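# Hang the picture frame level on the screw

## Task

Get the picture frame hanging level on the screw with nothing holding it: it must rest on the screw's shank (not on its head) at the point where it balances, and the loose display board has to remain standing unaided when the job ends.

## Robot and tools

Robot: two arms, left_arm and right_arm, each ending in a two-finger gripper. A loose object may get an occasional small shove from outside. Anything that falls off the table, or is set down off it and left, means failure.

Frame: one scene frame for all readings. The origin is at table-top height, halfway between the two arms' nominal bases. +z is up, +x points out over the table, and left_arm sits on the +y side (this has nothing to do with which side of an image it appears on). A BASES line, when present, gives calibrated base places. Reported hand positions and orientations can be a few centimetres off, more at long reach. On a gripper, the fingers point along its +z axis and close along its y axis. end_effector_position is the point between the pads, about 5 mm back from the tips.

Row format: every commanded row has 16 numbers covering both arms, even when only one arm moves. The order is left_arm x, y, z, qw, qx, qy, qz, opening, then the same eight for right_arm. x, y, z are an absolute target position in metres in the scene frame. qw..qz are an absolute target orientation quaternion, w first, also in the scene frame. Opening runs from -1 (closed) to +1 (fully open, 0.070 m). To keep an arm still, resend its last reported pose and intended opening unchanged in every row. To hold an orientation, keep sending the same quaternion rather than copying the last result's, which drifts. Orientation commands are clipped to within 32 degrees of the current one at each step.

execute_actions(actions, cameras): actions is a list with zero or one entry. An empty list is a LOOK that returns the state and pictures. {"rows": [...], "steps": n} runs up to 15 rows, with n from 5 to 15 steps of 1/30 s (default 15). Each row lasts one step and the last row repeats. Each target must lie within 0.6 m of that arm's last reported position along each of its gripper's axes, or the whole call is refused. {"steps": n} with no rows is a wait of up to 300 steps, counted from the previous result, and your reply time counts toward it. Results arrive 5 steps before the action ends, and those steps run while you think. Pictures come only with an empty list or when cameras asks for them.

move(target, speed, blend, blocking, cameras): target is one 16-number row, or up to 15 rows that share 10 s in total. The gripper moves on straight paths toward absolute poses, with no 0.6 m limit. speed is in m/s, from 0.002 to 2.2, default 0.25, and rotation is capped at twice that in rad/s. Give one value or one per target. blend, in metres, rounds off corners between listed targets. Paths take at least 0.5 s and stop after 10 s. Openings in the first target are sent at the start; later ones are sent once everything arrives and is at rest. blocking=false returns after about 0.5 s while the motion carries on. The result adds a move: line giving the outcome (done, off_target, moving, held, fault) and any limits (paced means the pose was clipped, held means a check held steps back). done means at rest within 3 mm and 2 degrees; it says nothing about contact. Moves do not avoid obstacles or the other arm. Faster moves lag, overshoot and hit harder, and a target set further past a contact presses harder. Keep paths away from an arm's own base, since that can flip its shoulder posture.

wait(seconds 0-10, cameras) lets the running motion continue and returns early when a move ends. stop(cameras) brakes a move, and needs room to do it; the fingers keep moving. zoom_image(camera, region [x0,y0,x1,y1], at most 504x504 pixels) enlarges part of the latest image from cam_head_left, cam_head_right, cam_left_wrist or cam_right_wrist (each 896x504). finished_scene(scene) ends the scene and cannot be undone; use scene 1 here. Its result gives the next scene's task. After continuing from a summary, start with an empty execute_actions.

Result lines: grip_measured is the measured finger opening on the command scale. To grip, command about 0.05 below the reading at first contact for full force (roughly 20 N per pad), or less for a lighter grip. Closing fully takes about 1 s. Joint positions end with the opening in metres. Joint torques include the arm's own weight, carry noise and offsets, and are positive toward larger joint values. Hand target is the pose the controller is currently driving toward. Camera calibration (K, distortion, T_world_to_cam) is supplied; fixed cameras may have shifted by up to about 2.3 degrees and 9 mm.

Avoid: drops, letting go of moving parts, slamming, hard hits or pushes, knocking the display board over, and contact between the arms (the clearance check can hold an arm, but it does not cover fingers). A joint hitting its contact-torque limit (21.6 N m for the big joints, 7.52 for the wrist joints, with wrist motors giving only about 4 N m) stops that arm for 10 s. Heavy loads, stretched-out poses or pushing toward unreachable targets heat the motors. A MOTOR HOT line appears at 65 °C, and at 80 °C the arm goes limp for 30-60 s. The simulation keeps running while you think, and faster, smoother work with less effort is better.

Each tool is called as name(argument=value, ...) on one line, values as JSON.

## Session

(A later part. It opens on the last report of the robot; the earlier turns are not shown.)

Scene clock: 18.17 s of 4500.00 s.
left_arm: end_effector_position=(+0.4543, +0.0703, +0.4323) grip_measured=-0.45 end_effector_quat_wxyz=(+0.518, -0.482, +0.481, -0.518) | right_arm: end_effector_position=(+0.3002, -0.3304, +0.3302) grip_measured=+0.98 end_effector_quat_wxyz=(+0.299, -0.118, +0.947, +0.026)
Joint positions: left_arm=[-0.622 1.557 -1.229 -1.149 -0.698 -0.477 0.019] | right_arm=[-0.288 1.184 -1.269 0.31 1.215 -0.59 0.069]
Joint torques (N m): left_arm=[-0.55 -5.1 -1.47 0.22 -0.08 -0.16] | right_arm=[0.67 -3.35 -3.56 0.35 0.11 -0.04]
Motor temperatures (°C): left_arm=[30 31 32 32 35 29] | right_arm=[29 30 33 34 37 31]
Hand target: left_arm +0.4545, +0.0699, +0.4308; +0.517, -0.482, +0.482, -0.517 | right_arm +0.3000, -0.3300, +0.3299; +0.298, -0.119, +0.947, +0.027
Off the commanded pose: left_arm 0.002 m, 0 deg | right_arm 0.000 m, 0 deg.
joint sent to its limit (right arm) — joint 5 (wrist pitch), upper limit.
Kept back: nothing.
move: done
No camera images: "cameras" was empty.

move(target=[[0.4543,0.0700,0.4320,0.5171,-0.4823,0.4823,-0.5171,-0.6,0.30,-0.33,0.33,0.298,-0.119,0.947,0.027,1],[0.4543,0.0700,0.4318,0.5171,-0.4823,0.4823,-0.5171,-0.43,0.30,-0.33,0.33,0.298,-0.119,0.947,0.027,1],[0.4543,0.0700,0.4315,0.5171,-0.4823,0.4823,-0.5171,-0.15,0.30,-0.33,0.33,0.298,-0.119,0.947,0.027,1]], speed=0.03, cameras=["cam_left_wrist","cam_head_left","cam_head_right"])

zoom_image(camera="cam_head_left", region=[350, 10, 490, 110])

zoom_image(camera="cam_head_right", region=[340, 10, 480, 110])

Scene clock: 21.00 s of 4500.00 s.
left_arm: end_effector_position=(+0.4545, +0.0700, +0.4310) grip_measured=-0.15 end_effector_quat_wxyz=(+0.517, -0.483, +0.483, -0.517) | right_arm: end_effector_position=(+0.3002, -0.3304, +0.3302) grip_measured=+0.98 end_effector_quat_wxyz=(+0.299, -0.118, +0.947, +0.026)
Joint positions: left_arm=[-0.622 1.558 -1.229 -1.153 -0.695 -0.473 0.03] | right_arm=[-0.288 1.184 -1.269 0.31 1.215 -0.59 0.069]
Joint torques (N m): left_arm=[-0.26 -7.07 -3.65 0.63 -0.81 -0.11] | right_arm=[0.64 -3.31 -3.55 0.35 0.09 -0.02]
Motor temperatures (°C): left_arm=[30 31 32 32 35 29] | right_arm=[29 30 33 34 37 31]
Hand target: left_arm +0.4543, +0.0700, +0.4315; +0.517, -0.482, +0.482, -0.517 | right_arm +0.3000, -0.3300, +0.3299; +0.298, -0.119, +0.947, +0.027
Off the commanded pose: left_arm 0.001 m, 0 deg | right_arm 0.000 m, 0 deg.
joint sent to its limit (right arm) — joint 5 (wrist pitch), upper limit.
Kept back: nothing.
move: done
camera_calibration:
cam_left_wrist: T_world_to_cam=[[-0.0451169, -0.0117949, 0.998912, -0.405628], [-0.558702, -0.828629, -0.0350186, 0.327638], [0.828141, -0.559674, 0.0307954, -0.228818], [0, 0, 0, 1]] pos_world=[0.354244, 0.138643, 0.423706]
Images, in order (width x height): cam_head_left 896x504, cam_head_right 896x504, cam_left_wrist 896x504.

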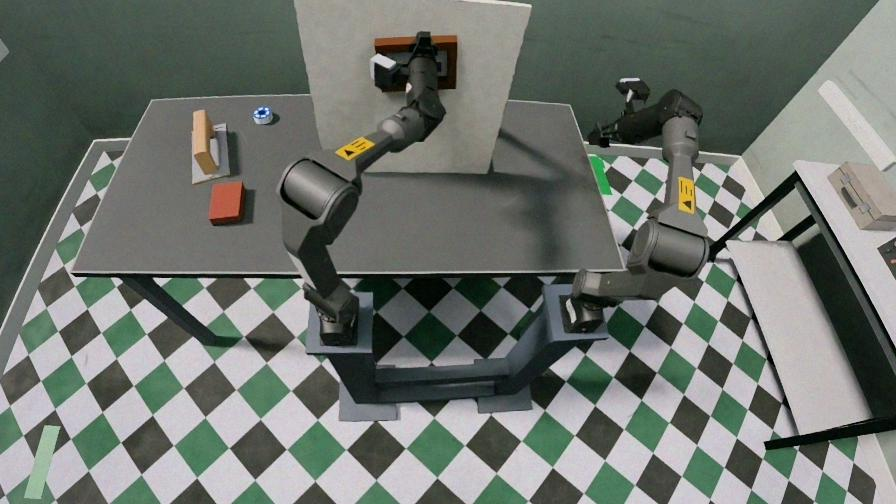

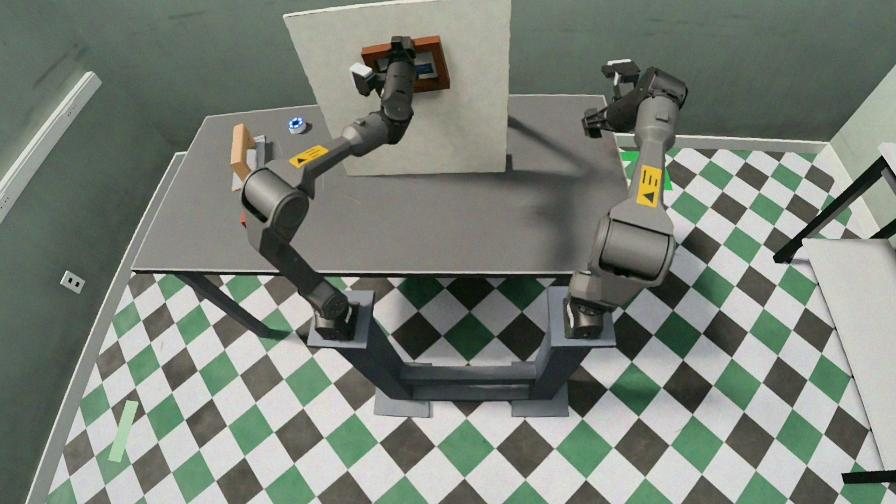

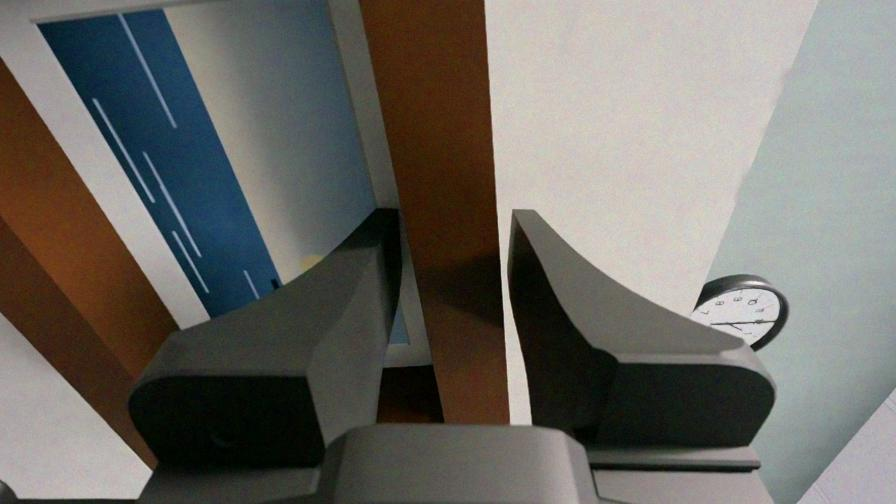

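Scaled by 3.600 from the camera's 896x504 image, which has a finer 1280x720 frame.

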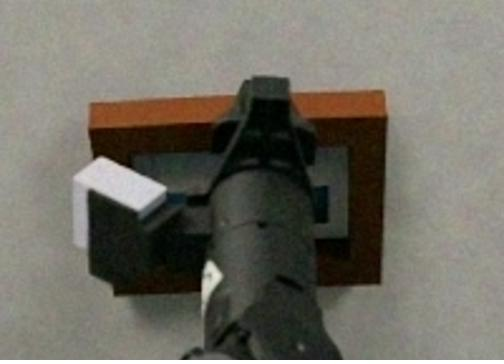

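Scaled by 3.600 from the camera's 896x504 image, which has a finer 1280x720 frame.

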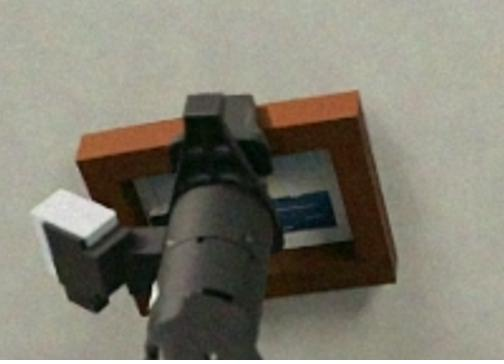

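move(target=[[0.4543,0.0700,0.4312,0.4925,-0.5074,0.4560,-0.5405,-0.15,0.30,-0.33,0.33,0.298,-0.119,0.947,0.027,1],[0.4543,0.0700,0.4312,0.4925,-0.5074,0.4560,-0.5405,-0.6,0.30,-0.33,0.33,0.298,-0.119,0.947,0.027,1],[0.4543,0.0705,0.4362,0.4925,-0.5074,0.4560,-0.5405,-0.6,0.30,-0.33,0.33,0.298,-0.119,0.947,0.027,1],[0.4543,0.0630,0.4362,0.5171,-0.4823,0.4823,-0.5171,-0.6,0.30,-0.33,0.33,0.298,-0.119,0.947,0.027,1],[0.4543,0.0630,0.4312,0.5171,-0.4823,0.4823,-0.5171,-0.6,0.30,-0.33,0.33,0.298,-0.119,0.947,0.027,1]], speed=0.05, cameras=[])

move(target=[0.4543,0.0630,0.4298,0.5171,-0.4823,0.4823,-0.5171,-0.6,0.30,-0.33,0.33,0.298,-0.119,0.947,0.027,1], speed=0.04, cameras=[])

Scene clock: 25.33 s of 4500.00 s.
left_arm: end_effector_position=(+0.4545, +0.0632, +0.4311) grip_measured=-0.45 end_effector_quat_wxyz=(+0.517, -0.483, +0.482, -0.517) | right_arm: end_effector_position=(+0.3002, -0.3304, +0.3302) grip_measured=+0.98 end_effector_quat_wxyz=(+0.299, -0.118, +0.947, +0.026)
Joint positions: left_arm=[-0.641 1.572 -1.245 -1.167 -0.713 -0.462 0.019] | right_arm=[-0.288 1.184 -1.269 0.31 1.215 -0.59 0.069]
Joint torques (N m): left_arm=[-0.36 -7.07 -3.61 0.84 -0.97 0.19] | right_arm=[0.65 -3.2 -3.62 0.33 0.1 -0.01]
Motor temperatures (°C): left_arm=[30 31 32 32 35 29] | right_arm=[29 30 33 34 37 31]
Hand target: left_arm +0.4543, +0.0630, +0.4312; +0.517, -0.482, +0.482, -0.517 | right_arm +0.3000, -0.3300, +0.3299; +0.298, -0.119, +0.947, +0.027
Off the commanded pose: left_arm 0.000 m, 0 deg | right_arm 0.000 m, 0 deg.
joint sent to its limit (right arm) — joint 5 (wrist pitch), upper limit.
Kept back: nothing.
move: done
No camera images: "cameras" was empty.

Scene clock: 26.03 s of 4500.00 s.
left_arm: end_effector_position=(+0.4542, +0.0628, +0.4305) grip_measured=-0.45 end_effector_quat_wxyz=(+0.517, -0.482, +0.482, -0.518) | right_arm: end_effector_position=(+0.3002, -0.3304, +0.3302) grip_measured=+0.98 end_effector_quat_wxyz=(+0.299, -0.118, +0.947, +0.026)
Joint positions: left_arm=[-0.642 1.572 -1.241 -1.161 -0.714 -0.468 0.019] | right_arm=[-0.288 1.184 -1.269 0.31 1.215 -0.59 0.069]
Joint torques (N m): left_arm=[0.6 -6.67 -1.76 0.19 -1.15 -0.17] | right_arm=[0.63 -3.22 -3.61 0.33 0.1 0]
Motor temperatures (°C): left_arm=[30 31 32 32 35 29] | right_arm=[29 30 33 34 37 31]
Hand target: left_arm +0.4543, +0.0630, +0.4298; +0.517, -0.482, +0.482, -0.517 | right_arm +0.3000, -0.3300, +0.3299; +0.298, -0.119, +0.947, +0.027
Off the commanded pose: left_arm 0.001 m, 0 deg | right_arm 0.000 m, 0 deg.
joint sent to its limit (right arm) — joint 5 (wrist pitch), upper limit.
Kept back: nothing.
move: done
No camera images: "cameras" was empty.

Contact at ~.4305. Release.

move(target=[[0.4543,0.0630,0.4300,0.5171,-0.4823,0.4823,-0.5171,-0.43,0.30,-0.33,0.33,0.298,-0.119,0.947,0.027,1],[0.4543,0.0630,0.4298,0.5171,-0.4823,0.4823,-0.5171,-0.1,0.30,-0.33,0.33,0.298,-0.119,0.947,0.027,1]], speed=0.03, cameras=["cam_left_wrist","cam_head_left","cam_head_right"])

zoom_image(camera="cam_head_left", region=[350, 10, 490, 110])

zoom_image(camera="cam_head_right", region=[340, 10, 480, 110])

Scene clock: 28.27 s of 4500.00 s.
left_arm: end_effector_position=(+0.4542, +0.0630, +0.4298) grip_measured=-0.10 end_effector_quat_wxyz=(+0.517, -0.482, +0.482, -0.517) | right_arm: end_effector_position=(+0.3002, -0.3304, +0.3302) grip_measured=+0.98 end_effector_quat_wxyz=(+0.299, -0.118, +0.947, +0.026)
Joint positions: left_arm=[-0.642 1.572 -1.24 -1.162 -0.715 -0.468 0.031] | right_arm=[-0.288 1.184 -1.269 0.31 1.215 -0.59 0.069]
Joint torques (N m): left_arm=[0.23 -5.59 -3.38 0.73 -0.85 -0.1] | right_arm=[0.67 -3.24 -3.59 0.33 0.1 0.01]
Motor temperatures (°C): left_arm=[30 31 32 32 35 29] | right_arm=[29 30 33 34 37 31]
Hand target: left_arm +0.4543, +0.0630, +0.4298; +0.517, -0.482, +0.482, -0.517 | right_arm +0.3000, -0.3300, +0.3299; +0.298, -0.119, +0.947, +0.027
Off the commanded pose: left_arm 0.000 m, 0 deg | right_arm 0.000 m, 0 deg.
joint sent to its limit (right arm) — joint 5 (wrist pitch), upper limit.
Kept back: nothing.
move: done
camera_calibration:
cam_left_wrist: T_world_to_cam=[[-0.0458559, -0.0109028, 0.998889, -0.404172], [-0.559033, -0.828419, -0.0347056, 0.321578], [0.827876, -0.560003, 0.0318929, -0.23277], [0, 0, 0, 1]] pos_world=[0.353944, 0.131643, 0.422307]
Images, in order (width x height): cam_head_left 896x504, cam_head_right 896x504, cam_left_wrist 896x504.

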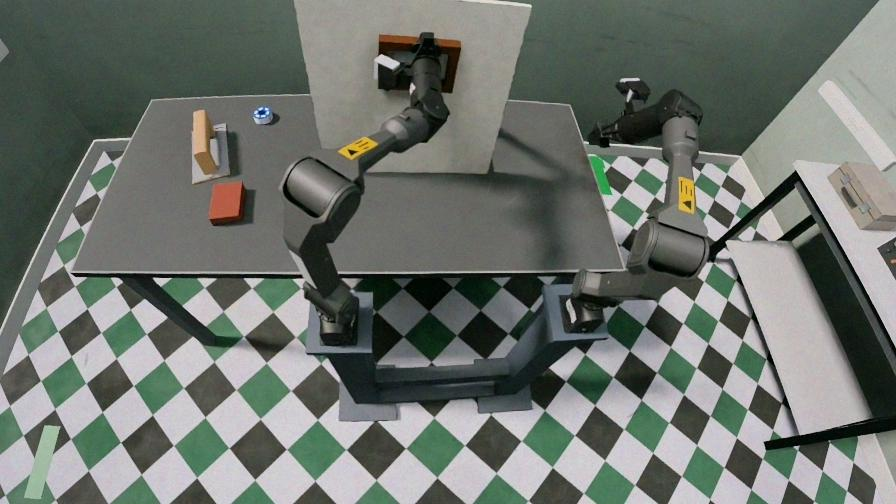

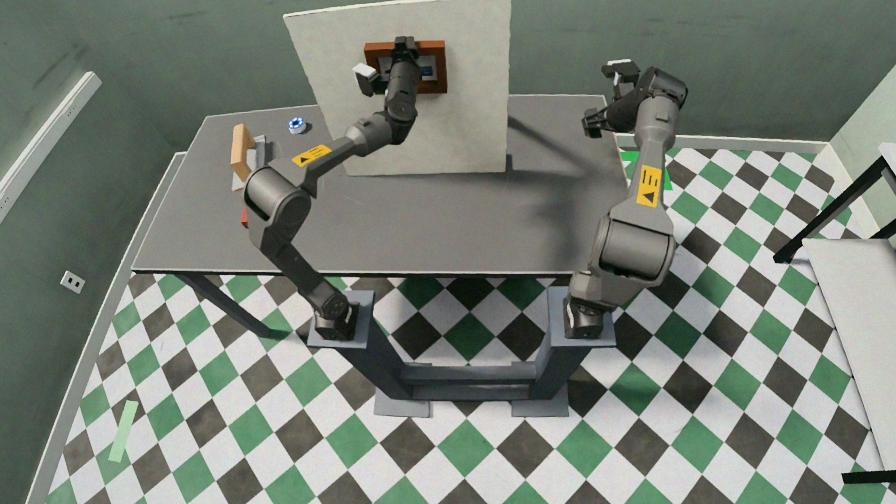

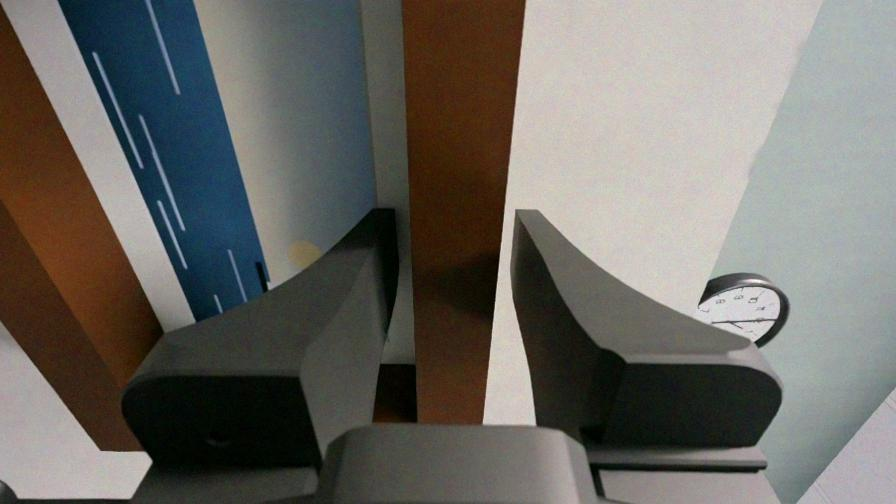

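Scaled by 3.600 from the camera's 896x504 image, which has a finer 1280x720 frame.

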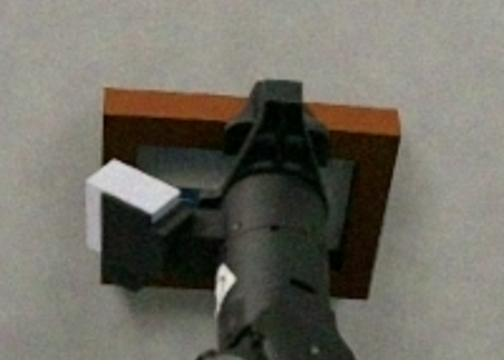

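Scaled by 3.600 from the camera's 896x504 image, which has a finer 1280x720 frame.

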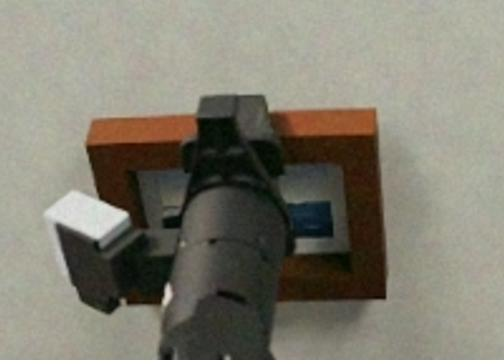

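move(target=[[0.4543,0.0630,0.4302,0.5171,-0.4823,0.4823,-0.5171,-0.1,0.30,-0.33,0.33,0.298,-0.119,0.947,0.027,1],[0.4543,0.0630,0.4302,0.5171,-0.4823,0.4823,-0.5171,-0.6,0.30,-0.33,0.33,0.298,-0.119,0.947,0.027,1],[0.4543,0.0630,0.4350,0.5171,-0.4823,0.4823,-0.5171,-0.6,0.30,-0.33,0.33,0.298,-0.119,0.947,0.027,1],[0.4543,0.0648,0.4350,0.5171,-0.4823,0.4823,-0.5171,-0.6,0.30,-0.33,0.33,0.298,-0.119,0.947,0.027,1],[0.4543,0.0648,0.4302,0.5171,-0.4823,0.4823,-0.5171,-0.6,0.30,-0.33,0.33,0.298,-0.119,0.947,0.027,1]], speed=0.04, cameras=[])

Scene clock: 31.93 s of 4500.00 s.
left_arm: end_effector_position=(+0.4543, +0.0637, +0.4308) grip_measured=-0.45 end_effector_quat_wxyz=(+0.517, -0.481, +0.483, -0.518) | right_arm: end_effector_position=(+0.3002, -0.3304, +0.3302) grip_measured=+0.98 end_effector_quat_wxyz=(+0.299, -0.118, +0.947, +0.026)
Joint positions: left_arm=[-0.638 1.569 -1.239 -1.157 -0.708 -0.471 0.019] | right_arm=[-0.288 1.184 -1.269 0.31 1.215 -0.59 0.069]
Joint torques (N m): left_arm=[1.17 -7.65 -1.83 0 -1.48 0.01] | right_arm=[0.58 -3.12 -3.63 0.31 0.1 0.03]
Motor temperatures (°C): left_arm=[30 31 32 32 35 29] | right_arm=[29 30 33 34 37 31]
Hand target: left_arm +0.4543, +0.0648, +0.4302; +0.517, -0.482, +0.482, -0.517 | right_arm +0.3000, -0.3300, +0.3299; +0.298, -0.119, +0.947, +0.027
Off the commanded pose: left_arm 0.001 m, 0 deg | right_arm 0.000 m, 0 deg.
joint sent to its limit (right arm) — joint 5 (wrist pitch), upper limit.
Kept back: nothing.
move: done
No camera images: "cameras" was empty.

move(target=[[0.4543,0.0640,0.4345,0.5171,-0.4823,0.4823,-0.5171,-0.6,0.30,-0.33,0.33,0.298,-0.119,0.947,0.027,1],[0.4543,0.0656,0.4345,0.5171,-0.4823,0.4823,-0.5171,-0.6,0.30,-0.33,0.33,0.298,-0.119,0.947,0.027,1],[0.4543,0.0652,0.4302,0.5171,-0.4823,0.4823,-0.5171,-0.6,0.30,-0.33,0.33,0.298,-0.119,0.947,0.027,1]], speed=0.04, cameras=[])

move(target=[[0.4543,0.0650,0.4303,0.5171,-0.4823,0.4823,-0.5171,-0.43,0.30,-0.33,0.33,0.298,-0.119,0.947,0.027,1],[0.4543,0.0650,0.4300,0.5171,-0.4823,0.4823,-0.5171,-0.1,0.30,-0.33,0.33,0.298,-0.119,0.947,0.027,1]], speed=0.03, cameras=["cam_left_wrist","cam_head_left","cam_head_right"])

zoom_image(camera="cam_head_left", region=[350, 10, 490, 110])

zoom_image(camera="cam_head_right", region=[340, 10, 480, 110])

Scene clock: 33.10 s of 4500.00 s.
left_arm: end_effector_position=(+0.4545, +0.0669, +0.4314) grip_measured=-0.45 end_effector_quat_wxyz=(+0.518, -0.483, +0.480, -0.517) | right_arm: end_effector_position=(+0.3002, -0.3304, +0.3302) grip_measured=+0.98 end_effector_quat_wxyz=(+0.299, -0.118, +0.947, +0.026)
Joint positions: left_arm=[-0.632 1.566 -1.237 -1.157 -0.709 -0.472 0.019] | right_arm=[-0.288 1.184 -1.269 0.31 1.215 -0.59 0.069]
Joint torques (N m): left_arm=[-2.65 -5.65 -2.85 0.51 -0.59 0.1] | right_arm=[0.6 -3.15 -3.6 0.32 0.1 0.03]
Motor temperatures (°C): left_arm=[30 31 32 32 35 29] | right_arm=[29 30 33 34 37 31]
Hand target: left_arm +0.4543, +0.0652, +0.4302; +0.517, -0.482, +0.482, -0.517 | right_arm +0.3000, -0.3300, +0.3299; +0.298, -0.119, +0.947, +0.027
Off the commanded pose: left_arm 0.002 m, 0 deg | right_arm 0.000 m, 0 deg.
joint sent to its limit (right arm) — joint 5 (wrist pitch), upper limit.
Kept back: nothing.
move: done
No camera images: "cameras" was empty.

Scene clock: 35.00 s of 4500.00 s.
left_arm: end_effector_position=(+0.4542, +0.0648, +0.4305) grip_measured=-0.10 end_effector_quat_wxyz=(+0.517, -0.482, +0.482, -0.518) | right_arm: end_effector_position=(+0.3002, -0.3304, +0.3302) grip_measured=+0.98 end_effector_quat_wxyz=(+0.299, -0.118, +0.947, +0.026)
Joint positions: left_arm=[-0.636 1.568 -1.237 -1.157 -0.709 -0.472 0.031] | right_arm=[-0.288 1.184 -1.269 0.31 1.215 -0.59 0.069]
Joint torques (N m): left_arm=[-0.1 -5.78 -2.52 0.48 -0.86 -0.11] | right_arm=[0.59 -3.11 -3.6 0.32 0.1 0.04]
Motor temperatures (°C): left_arm=[30 31 32 32 35 29] | right_arm=[29 30 33 34 37 31]
Hand target: left_arm +0.4543, +0.0650, +0.4300; +0.517, -0.482, +0.482, -0.517 | right_arm +0.3000, -0.3300, +0.3299; +0.298, -0.119, +0.947, +0.027
Off the commanded pose: left_arm 0.001 m, 0 deg | right_arm 0.000 m, 0 deg.
joint sent to its limit (right arm) — joint 5 (wrist pitch), upper limit.
Kept back: nothing.
move: done
camera_calibration:
cam_left_wrist: T_world_to_cam=[[-0.04742, -0.0110124, 0.998814, -0.404251], [-0.55947, -0.828081, -0.0356915, 0.323703], [0.827493, -0.5605, 0.0331065, -0.23204], [0, 0, 0, 1]] pos_world=[0.353944, 0.133543, 0.423008]
Images, in order (width x height): cam_head_left 896x504, cam_head_right 896x504, cam_left_wrist 896x504.

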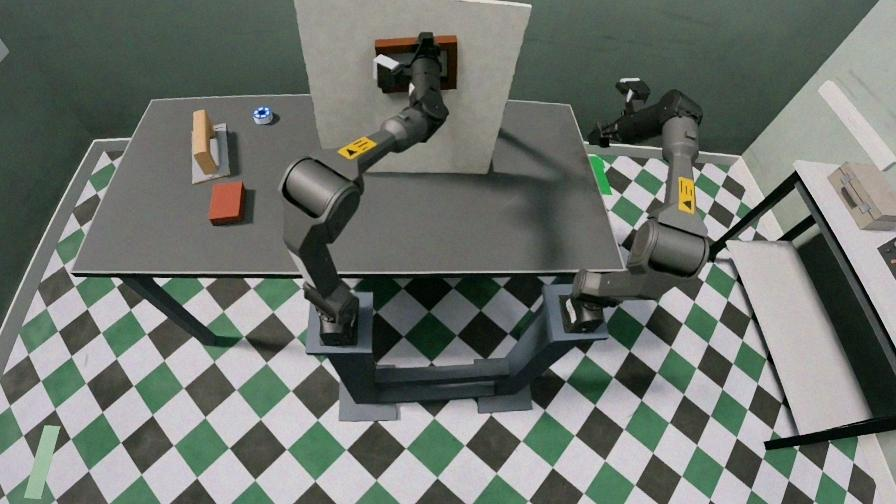

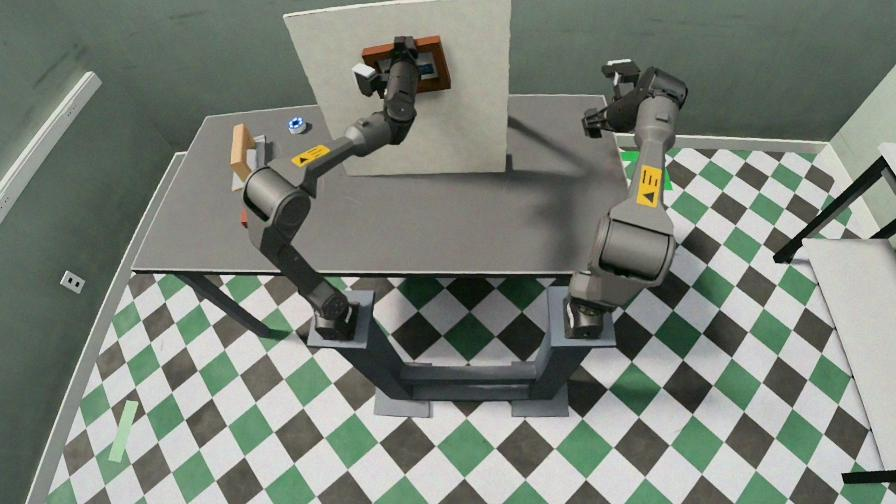

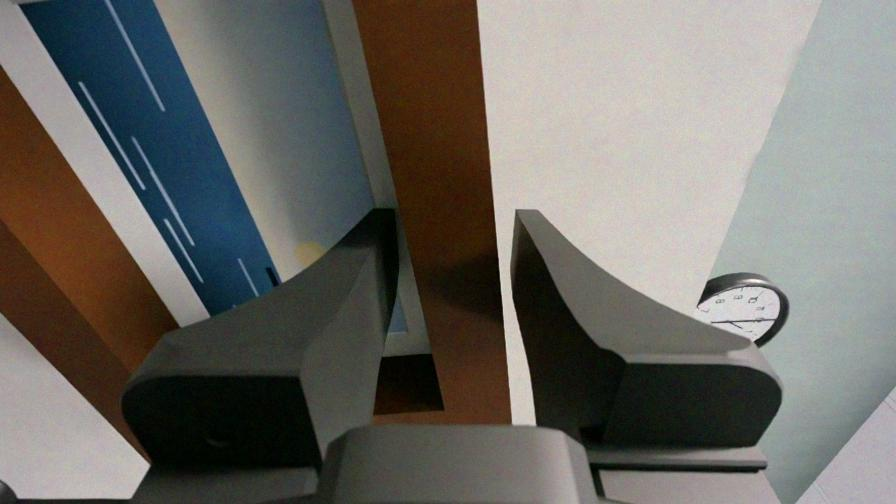

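Scaled by 3.600 from the camera's 896x504 image, which has a finer 1280x720 frame.

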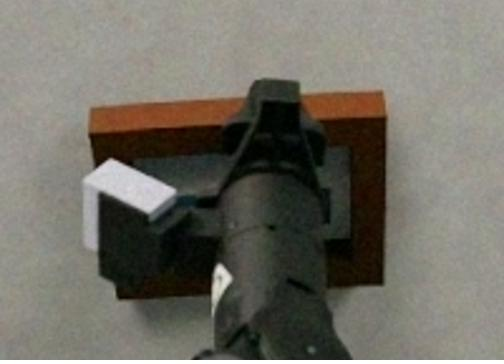

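Scaled by 3.600 from the camera's 896x504 image, which has a finer 1280x720 frame.

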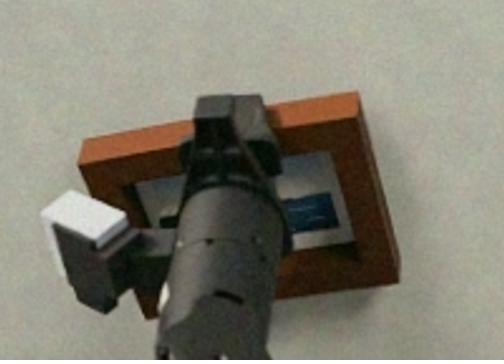

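move(target=[[0.4543,0.0650,0.4302,0.4872,-0.5125,0.4503,-0.5452,-0.1,0.30,-0.33,0.33,0.298,-0.119,0.947,0.027,1],[0.4543,0.0650,0.4302,0.4872,-0.5125,0.4503,-0.5452,-0.6,0.30,-0.33,0.33,0.298,-0.119,0.947,0.027,1],[0.4543,0.0656,0.4360,0.4872,-0.5125,0.4503,-0.5452,-0.6,0.30,-0.33,0.33,0.298,-0.119,0.947,0.027,1],[0.4543,0.0578,0.4360,0.5129,-0.4868,0.4778,-0.5213,-0.6,0.30,-0.33,0.33,0.298,-0.119,0.947,0.027,1],[0.4543,0.0578,0.4315,0.5129,-0.4868,0.4778,-0.5213,-0.6,0.30,-0.33,0.33,0.298,-0.119,0.947,0.027,1]], speed=0.05, cameras=[])

move(target=[0.4543,0.0578,0.4297,0.5129,-0.4868,0.4778,-0.5213,-0.6,0.30,-0.33,0.33,0.298,-0.119,0.947,0.027,1], speed=0.04, cameras=[])

Scene clock: 39.40 s of 4500.00 s.
left_arm: end_effector_position=(+0.4545, +0.0576, +0.4313) grip_measured=-0.45 end_effector_quat_wxyz=(+0.513, -0.487, +0.478, -0.521) | right_arm: end_effector_position=(+0.3002, -0.3304, +0.3302) grip_measured=+0.98 end_effector_quat_wxyz=(+0.299, -0.118, +0.947, +0.026)
Joint positions: left_arm=[-0.657 1.584 -1.26 -1.182 -0.726 -0.466 0.019] | right_arm=[-0.288 1.184 -1.269 0.31 1.215 -0.59 0.069]
Joint torques (N m): left_arm=[-0.55 -6.94 -3.56 0.94 -0.94 0.12] | right_arm=[0.61 -3.04 -3.65 0.3 0.1 0.06]
Motor temperatures (°C): left_arm=[30 32 32 32 35 29] | right_arm=[29 30 33 34 37 31]
Hand target: left_arm +0.4543, +0.0578, +0.4315; +0.513, -0.487, +0.478, -0.521 | right_arm +0.3000, -0.3300, +0.3299; +0.298, -0.119, +0.947, +0.027
Off the commanded pose: left_arm 0.000 m, 0 deg | right_arm 0.000 m, 0 deg.
joint sent to its limit (right arm) — joint 5 (wrist pitch), upper limit.
Kept back: nothing.
move: done
No camera images: "cameras" was empty.

Scene clock: 40.10 s of 4500.00 s.
left_arm: end_effector_position=(+0.4543, +0.0577, +0.4297) grip_measured=-0.45 end_effector_quat_wxyz=(+0.513, -0.487, +0.478, -0.521) | right_arm: end_effector_position=(+0.3002, -0.3304, +0.3302) grip_measured=+0.98 end_effector_quat_wxyz=(+0.299, -0.118, +0.947, +0.026)
Joint positions: left_arm=[-0.657 1.584 -1.254 -1.175 -0.728 -0.474 0.019] | right_arm=[-0.288 1.184 -1.269 0.31 1.215 -0.59 0.069]
Joint torques (N m): left_arm=[-0.22 -6.71 -3.39 1.05 -1.12 -0.08] | right_arm=[0.63 -3.01 -3.6 0.3 0.1 0.07]
Motor temperatures (°C): left_arm=[30 32 32 32 35 29] | right_arm=[29 30 33 34 37 31]
Hand target: left_arm +0.4543, +0.0578, +0.4297; +0.513, -0.487, +0.478, -0.521 | right_arm +0.3000, -0.3300, +0.3299; +0.298, -0.119, +0.947, +0.027
Off the commanded pose: left_arm 0.000 m, 0 deg | right_arm 0.000 m, 0 deg.
joint sent to its limit (right arm) — joint 5 (wrist pitch), upper limit.
Kept back: nothing.
move: done
No camera images: "cameras" was empty.

No contact yet; keep lowering.

move(target=[0.4543,0.0578,0.4280,0.5129,-0.4868,0.4778,-0.5213,-0.6,0.30,-0.33,0.33,0.298,-0.119,0.947,0.027,1], speed=0.04, cameras=["cam_left_wrist","cam_head_left","cam_head_right"])

zoom_image(camera="cam_head_left", region=[350, 10, 490, 110])

zoom_image(camera="cam_head_right", region=[340, 10, 480, 110])

Scene clock: 41.10 s of 4500.00 s.
left_arm: end_effector_position=(+0.4541, +0.0578, +0.4290) grip_measured=-0.45 end_effector_quat_wxyz=(+0.513, -0.486, +0.477, -0.522) | right_arm: end_effector_position=(+0.3002, -0.3304, +0.3302) grip_measured=+0.98 end_effector_quat_wxyz=(+0.299, -0.118, +0.947, +0.026)
Joint positions: left_arm=[-0.657 1.584 -1.249 -1.166 -0.731 -0.484 0.019] | right_arm=[-0.288 1.184 -1.269 0.31 1.215 -0.59 0.069]
Joint torques (N m): left_arm=[-0.07 -6.06 -1.97 0.45 -0.98 -0.1] | right_arm=[0.6 -3.01 -3.63 0.3 0.1 0.08]
Motor temperatures (°C): left_arm=[30 32 32 32 35 29] | right_arm=[29 30 33 34 37 31]
Hand target: left_arm +0.4543, +0.0578, +0.4280; +0.513, -0.487, +0.478, -0.521 | right_arm +0.3000, -0.3300, +0.3299; +0.298, -0.119, +0.947, +0.027
Off the commanded pose: left_arm 0.001 m, 0 deg | right_arm 0.000 m, 0 deg.
joint sent to its limit (right arm) — joint 5 (wrist pitch), upper limit.
Kept back: nothing.
move: done
camera_calibration:
cam_left_wrist: T_world_to_cam=[[-0.0482123, 0.00657277, 0.998815, -0.403394], [-0.559541, -0.828522, -0.0215566, 0.311722], [0.827399, -0.559917, 0.0436227, -0.240358], [0, 0, 0, 1]] pos_world=[0.353844, 0.126339, 0.420121]
Images, in order (width x height): cam_head_left 896x504, cam_head_right 896x504, cam_left_wrist 896x504.

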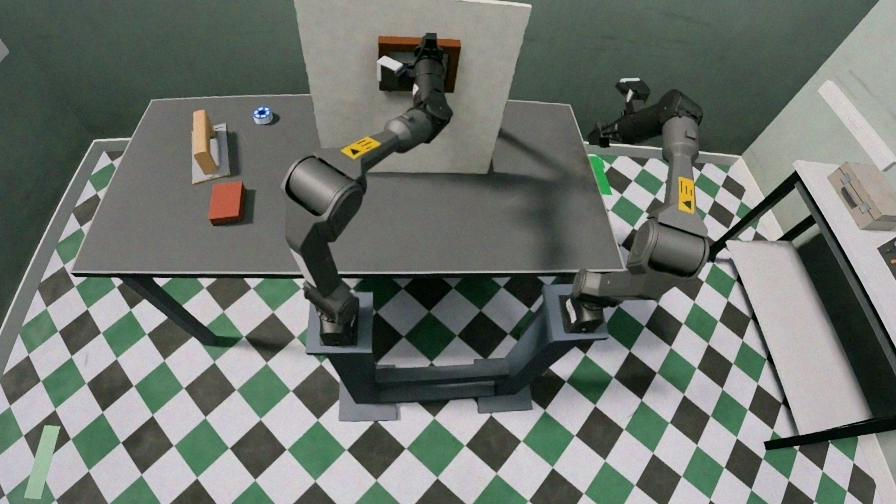

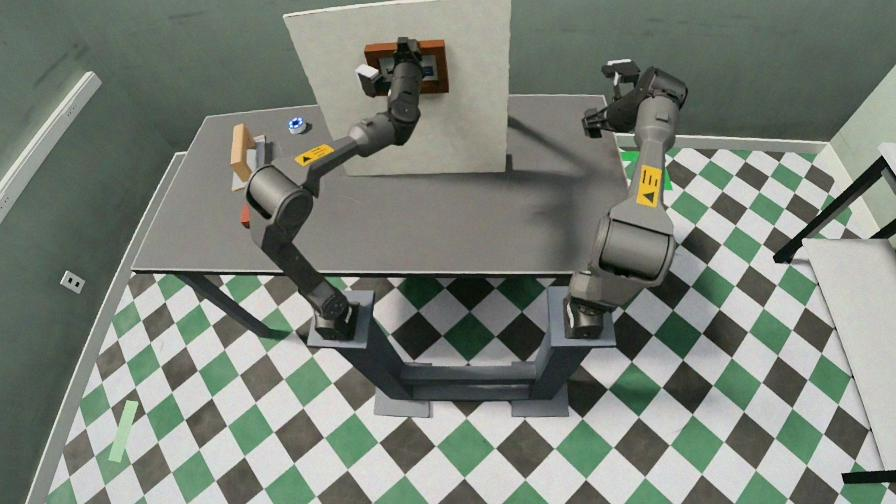

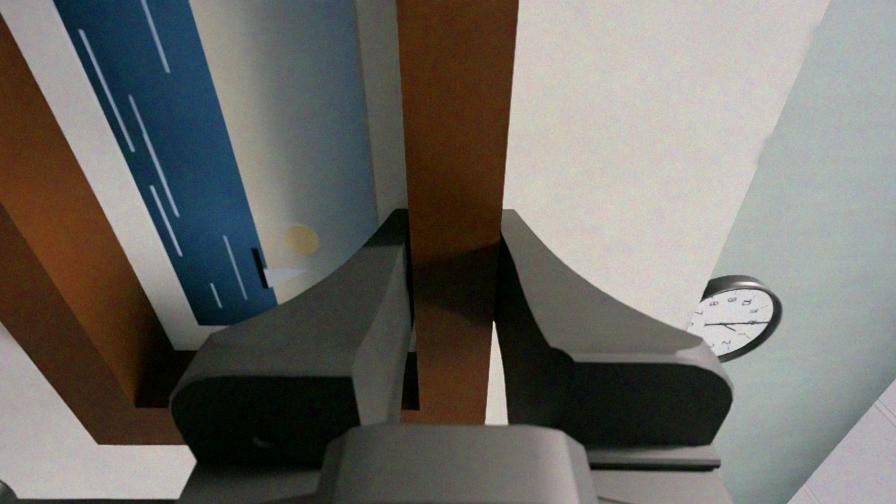

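Scaled by 3.600 from the camera's 896x504 image, which has a finer 1280x720 frame.

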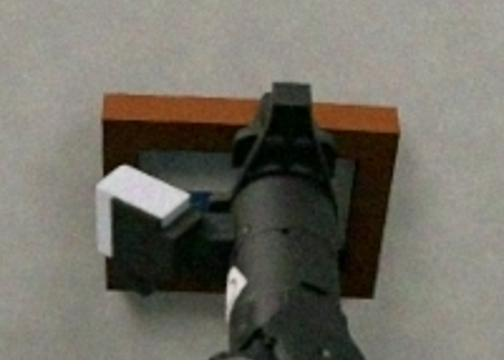

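Scaled by 3.600 from the camera's 896x504 image, which has a finer 1280x720 frame.

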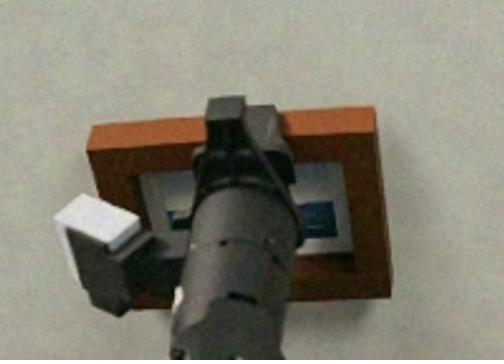

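move(target=[[0.4543,0.0578,0.4286,0.5129,-0.4868,0.4778,-0.5213,-0.43,0.30,-0.33,0.33,0.298,-0.119,0.947,0.027,1],[0.4543,0.0578,0.4284,0.5129,-0.4868,0.4778,-0.5213,-0.1,0.30,-0.33,0.33,0.298,-0.119,0.947,0.027,1]], speed=0.03, cameras=["cam_left_wrist","cam_head_left","cam_head_right"])

zoom_image(camera="cam_head_left", region=[350, 10, 490, 110])

zoom_image(camera="cam_head_right", region=[340, 10, 480, 110])

Scene clock: 43.43 s of 4500.00 s.
left_arm: end_effector_position=(+0.4543, +0.0578, +0.4284) grip_measured=-0.10 end_effector_quat_wxyz=(+0.513, -0.487, +0.478, -0.521) | right_arm: end_effector_position=(+0.3002, -0.3304, +0.3302) grip_measured=+0.98 end_effector_quat_wxyz=(+0.299, -0.118, +0.947, +0.026)
Joint positions: left_arm=[-0.657 1.585 -1.249 -1.169 -0.731 -0.482 0.031] | right_arm=[-0.288 1.184 -1.269 0.31 1.215 -0.59 0.069]
Joint torques (N m): left_arm=[0.34 -5.75 -2.76 0.68 -0.83 -0.1] | right_arm=[0.59 -2.99 -3.6 0.3 0.1 0.09]
Motor temperatures (°C): left_arm=[30 32 32 32 35 29] | right_arm=[29 30 33 34 37 31]
Hand target: left_arm +0.4543, +0.0578, +0.4284; +0.513, -0.487, +0.478, -0.521 | right_arm +0.3000, -0.3300, +0.3299; +0.298, -0.119, +0.947, +0.027
Off the commanded pose: left_arm 0.000 m, 0 deg | right_arm 0.000 m, 0 deg.
joint sent to its limit (right arm) — joint 5 (wrist pitch), upper limit.
Kept back: nothing.
move: done
camera_calibration:
cam_left_wrist: T_world_to_cam=[[-0.046386, 0.00636175, 0.998903, -0.403741], [-0.55886, -0.829004, -0.020672, 0.311276], [0.827964, -0.559206, 0.0420095, -0.240123], [0, 0, 0, 1]] pos_world=[0.354044, 0.12634, 0.419821]
Images, in order (width x height): cam_head_left 896x504, cam_head_right 896x504, cam_left_wrist 896x504.

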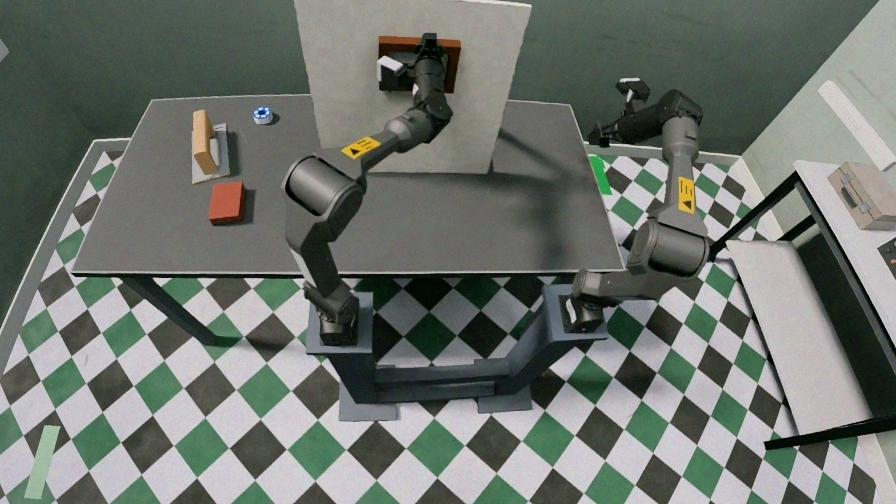

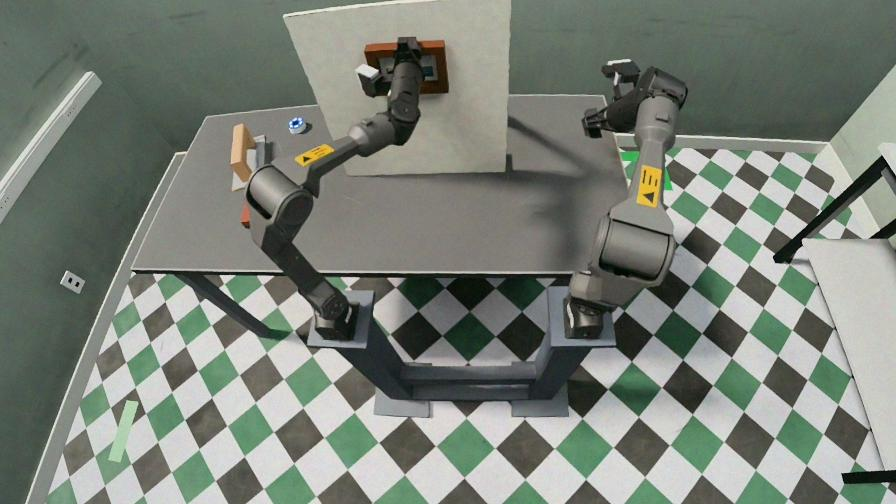

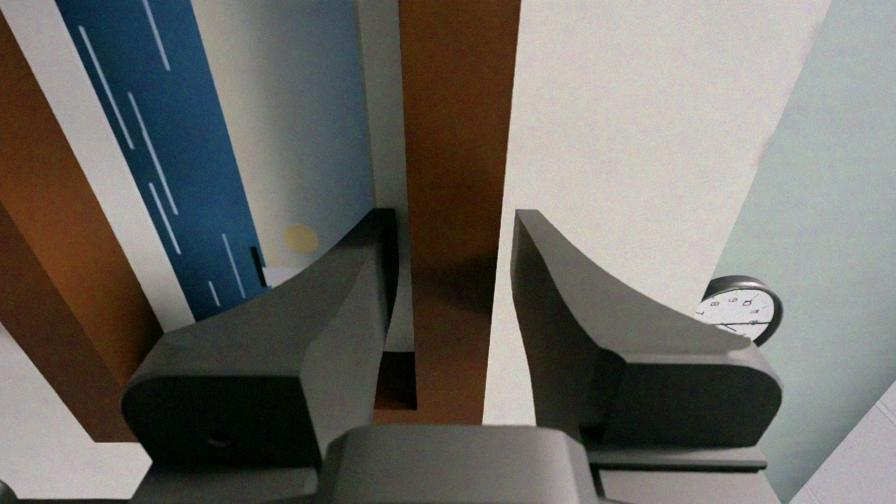

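Scaled by 3.600 from the camera's 896x504 image, which has a finer 1280x720 frame.

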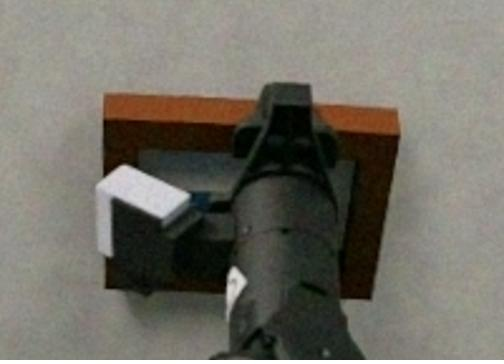

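Scaled by 3.600 from the camera's 896x504 image, which has a finer 1280x720 frame.

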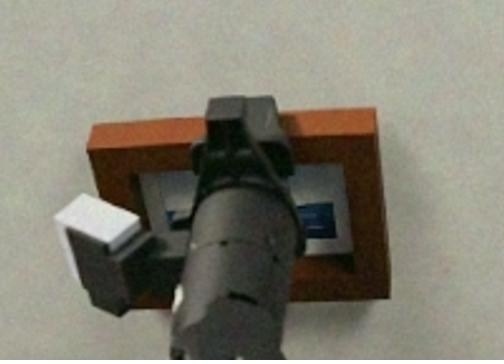

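move(target=[[0.4543,0.0578,0.4284,0.5129,-0.4868,0.4778,-0.5213,0.4,0.30,-0.33,0.33,0.298,-0.119,0.947,0.027,1],[0.36,0.0600,0.422,0.5129,-0.4868,0.4778,-0.5213,0.4,0.30,-0.33,0.33,0.298,-0.119,0.947,0.027,1],[0.33,0.15,0.40,0.36,-0.39,0.6,-0.6,0.4,0.30,-0.33,0.33,0.298,-0.119,0.947,0.027,1],[0.40,0.235,0.385,0.2236,-0.2236,0.6708,-0.6708,0.4,0.30,-0.33,0.33,0.298,-0.119,0.947,0.027,1]], speed=[0.1,0.12,0.5,0.5], blend=[0,0.02,0.03,0], cameras=["cam_left_wrist","cam_head_left","cam_head_right"])

zoom_image(camera="cam_head_left", region=[350, 10, 490, 110])

zoom_image(camera="cam_head_right", region=[340, 10, 480, 110])

zoom_image(camera="cam_left_wrist", region=[200, 80, 640, 260])

Scene clock: 47.50 s of 4500.00 s.
left_arm: end_effector_position=(+0.4003, +0.2347, +0.3842) grip_measured=+0.40 end_effector_quat_wxyz=(+0.294, -0.313, +0.664, -0.612) | right_arm: end_effector_position=(+0.3002, -0.3304, +0.3302) grip_measured=+0.98 end_effector_quat_wxyz=(+0.299, -0.118, +0.947, +0.026)
Joint positions: left_arm=[0.554 1.499 -1.105 -1.599 1.223 0.305 0.049] | right_arm=[-0.288 1.184 -1.269 0.31 1.215 -0.59 0.069]
Joint torques (N m): left_arm=[-0.56 -6.07 -3.46 -0.72 0.24 -0.12] | right_arm=[0.58 -2.91 -3.65 0.29 0.1 0.11]
Motor temperatures (°C): left_arm=[30 32 32 32 35 29] | right_arm=[29 30 33 34 37 31]
Hand target: left_arm +0.4002, +0.2346, +0.3850; +0.295, -0.313, +0.664, -0.612 | right_arm +0.3000, -0.3300, +0.3299; +0.298, -0.119, +0.947, +0.027
Off the commanded pose: left_arm 0.001 m, 15 deg | right_arm 0.000 m, 0 deg.
joint sent to its limit (left arm) — joint 5 (wrist pitch), upper limit.
joint sent to its limit (right arm) — joint 5 (wrist pitch), upper limit.
Kept back: nothing.
move: off_target (left_arm); limits=paced
camera_calibration:
cam_left_wrist: T_world_to_cam=[[0.0669214, -0.0776151, 0.994735, -0.387226], [-0.955704, -0.291381, 0.0415603, 0.435618], [0.286621, -0.953453, -0.0936767, 0.266718], [0, 0, 0, 1]] pos_world=[0.365789, 0.351179, 0.392068]
Images, in order (width x height): cam_head_left 896x504, cam_head_right 896x504, cam_left_wrist 896x504.

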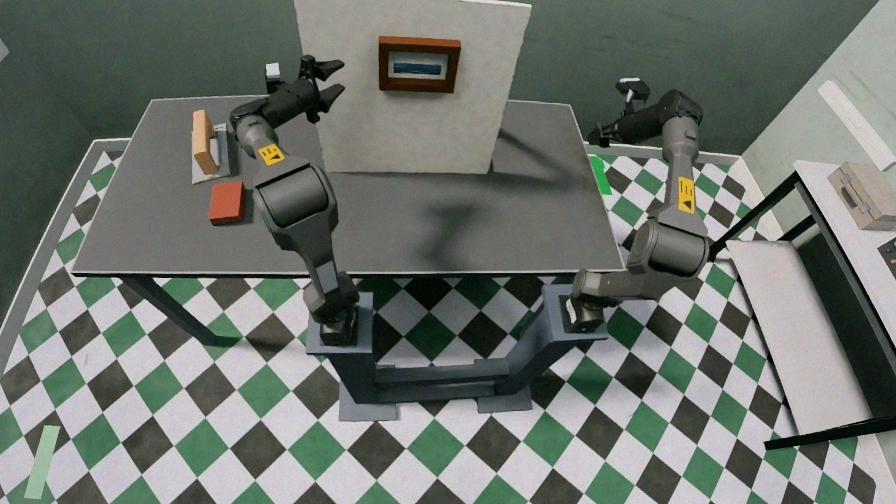

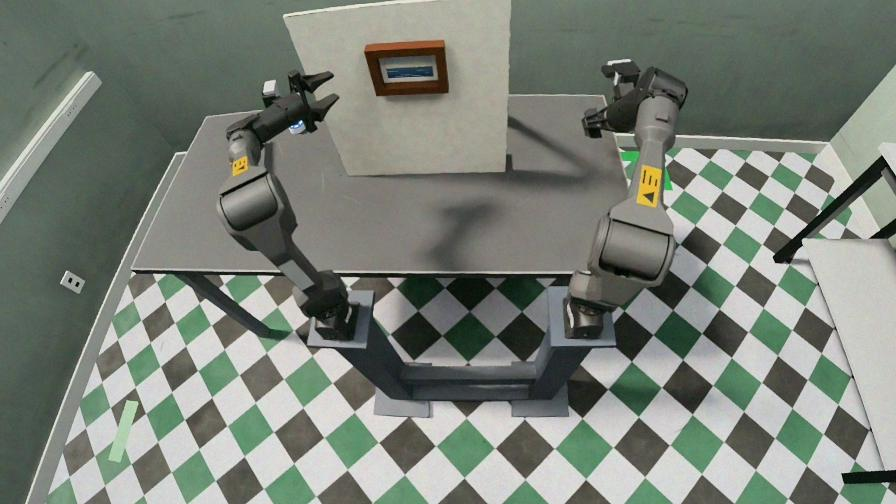

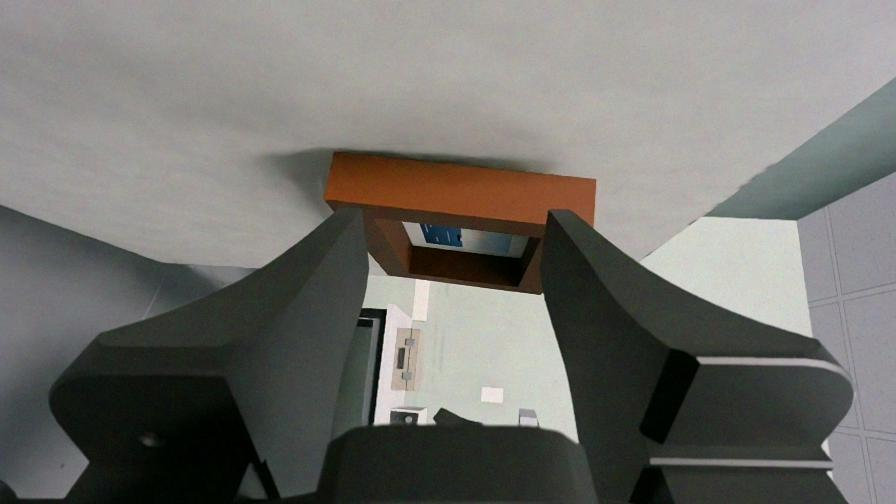

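Scaled by 3.600 from the camera's 896x504 image, which has a finer 1280x720 frame.

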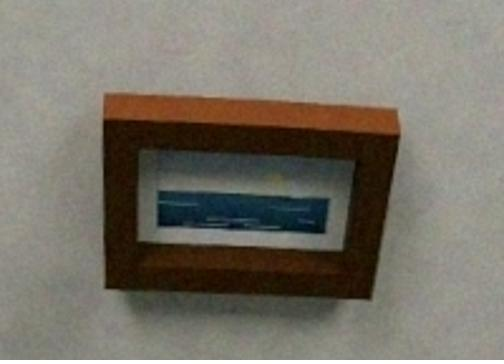

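Scaled by 3.600 from the camera's 896x504 image, which has a finer 1280x720 frame.

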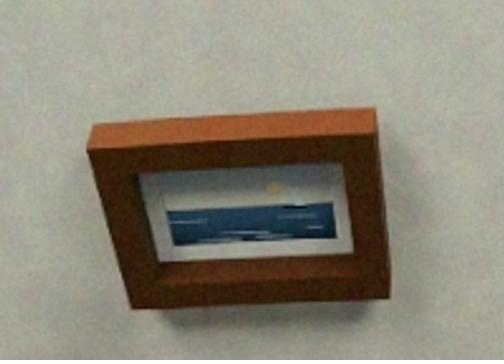

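Scaled by 1.145 from the camera's 896x504 image, which has a finer 1280x720 frame.

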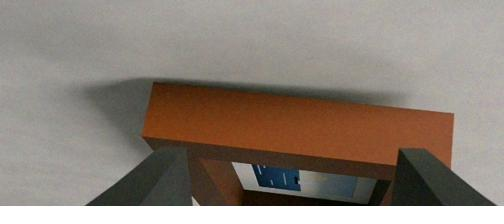

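finished_scene(scene=2)

The scene is finished: the task was done.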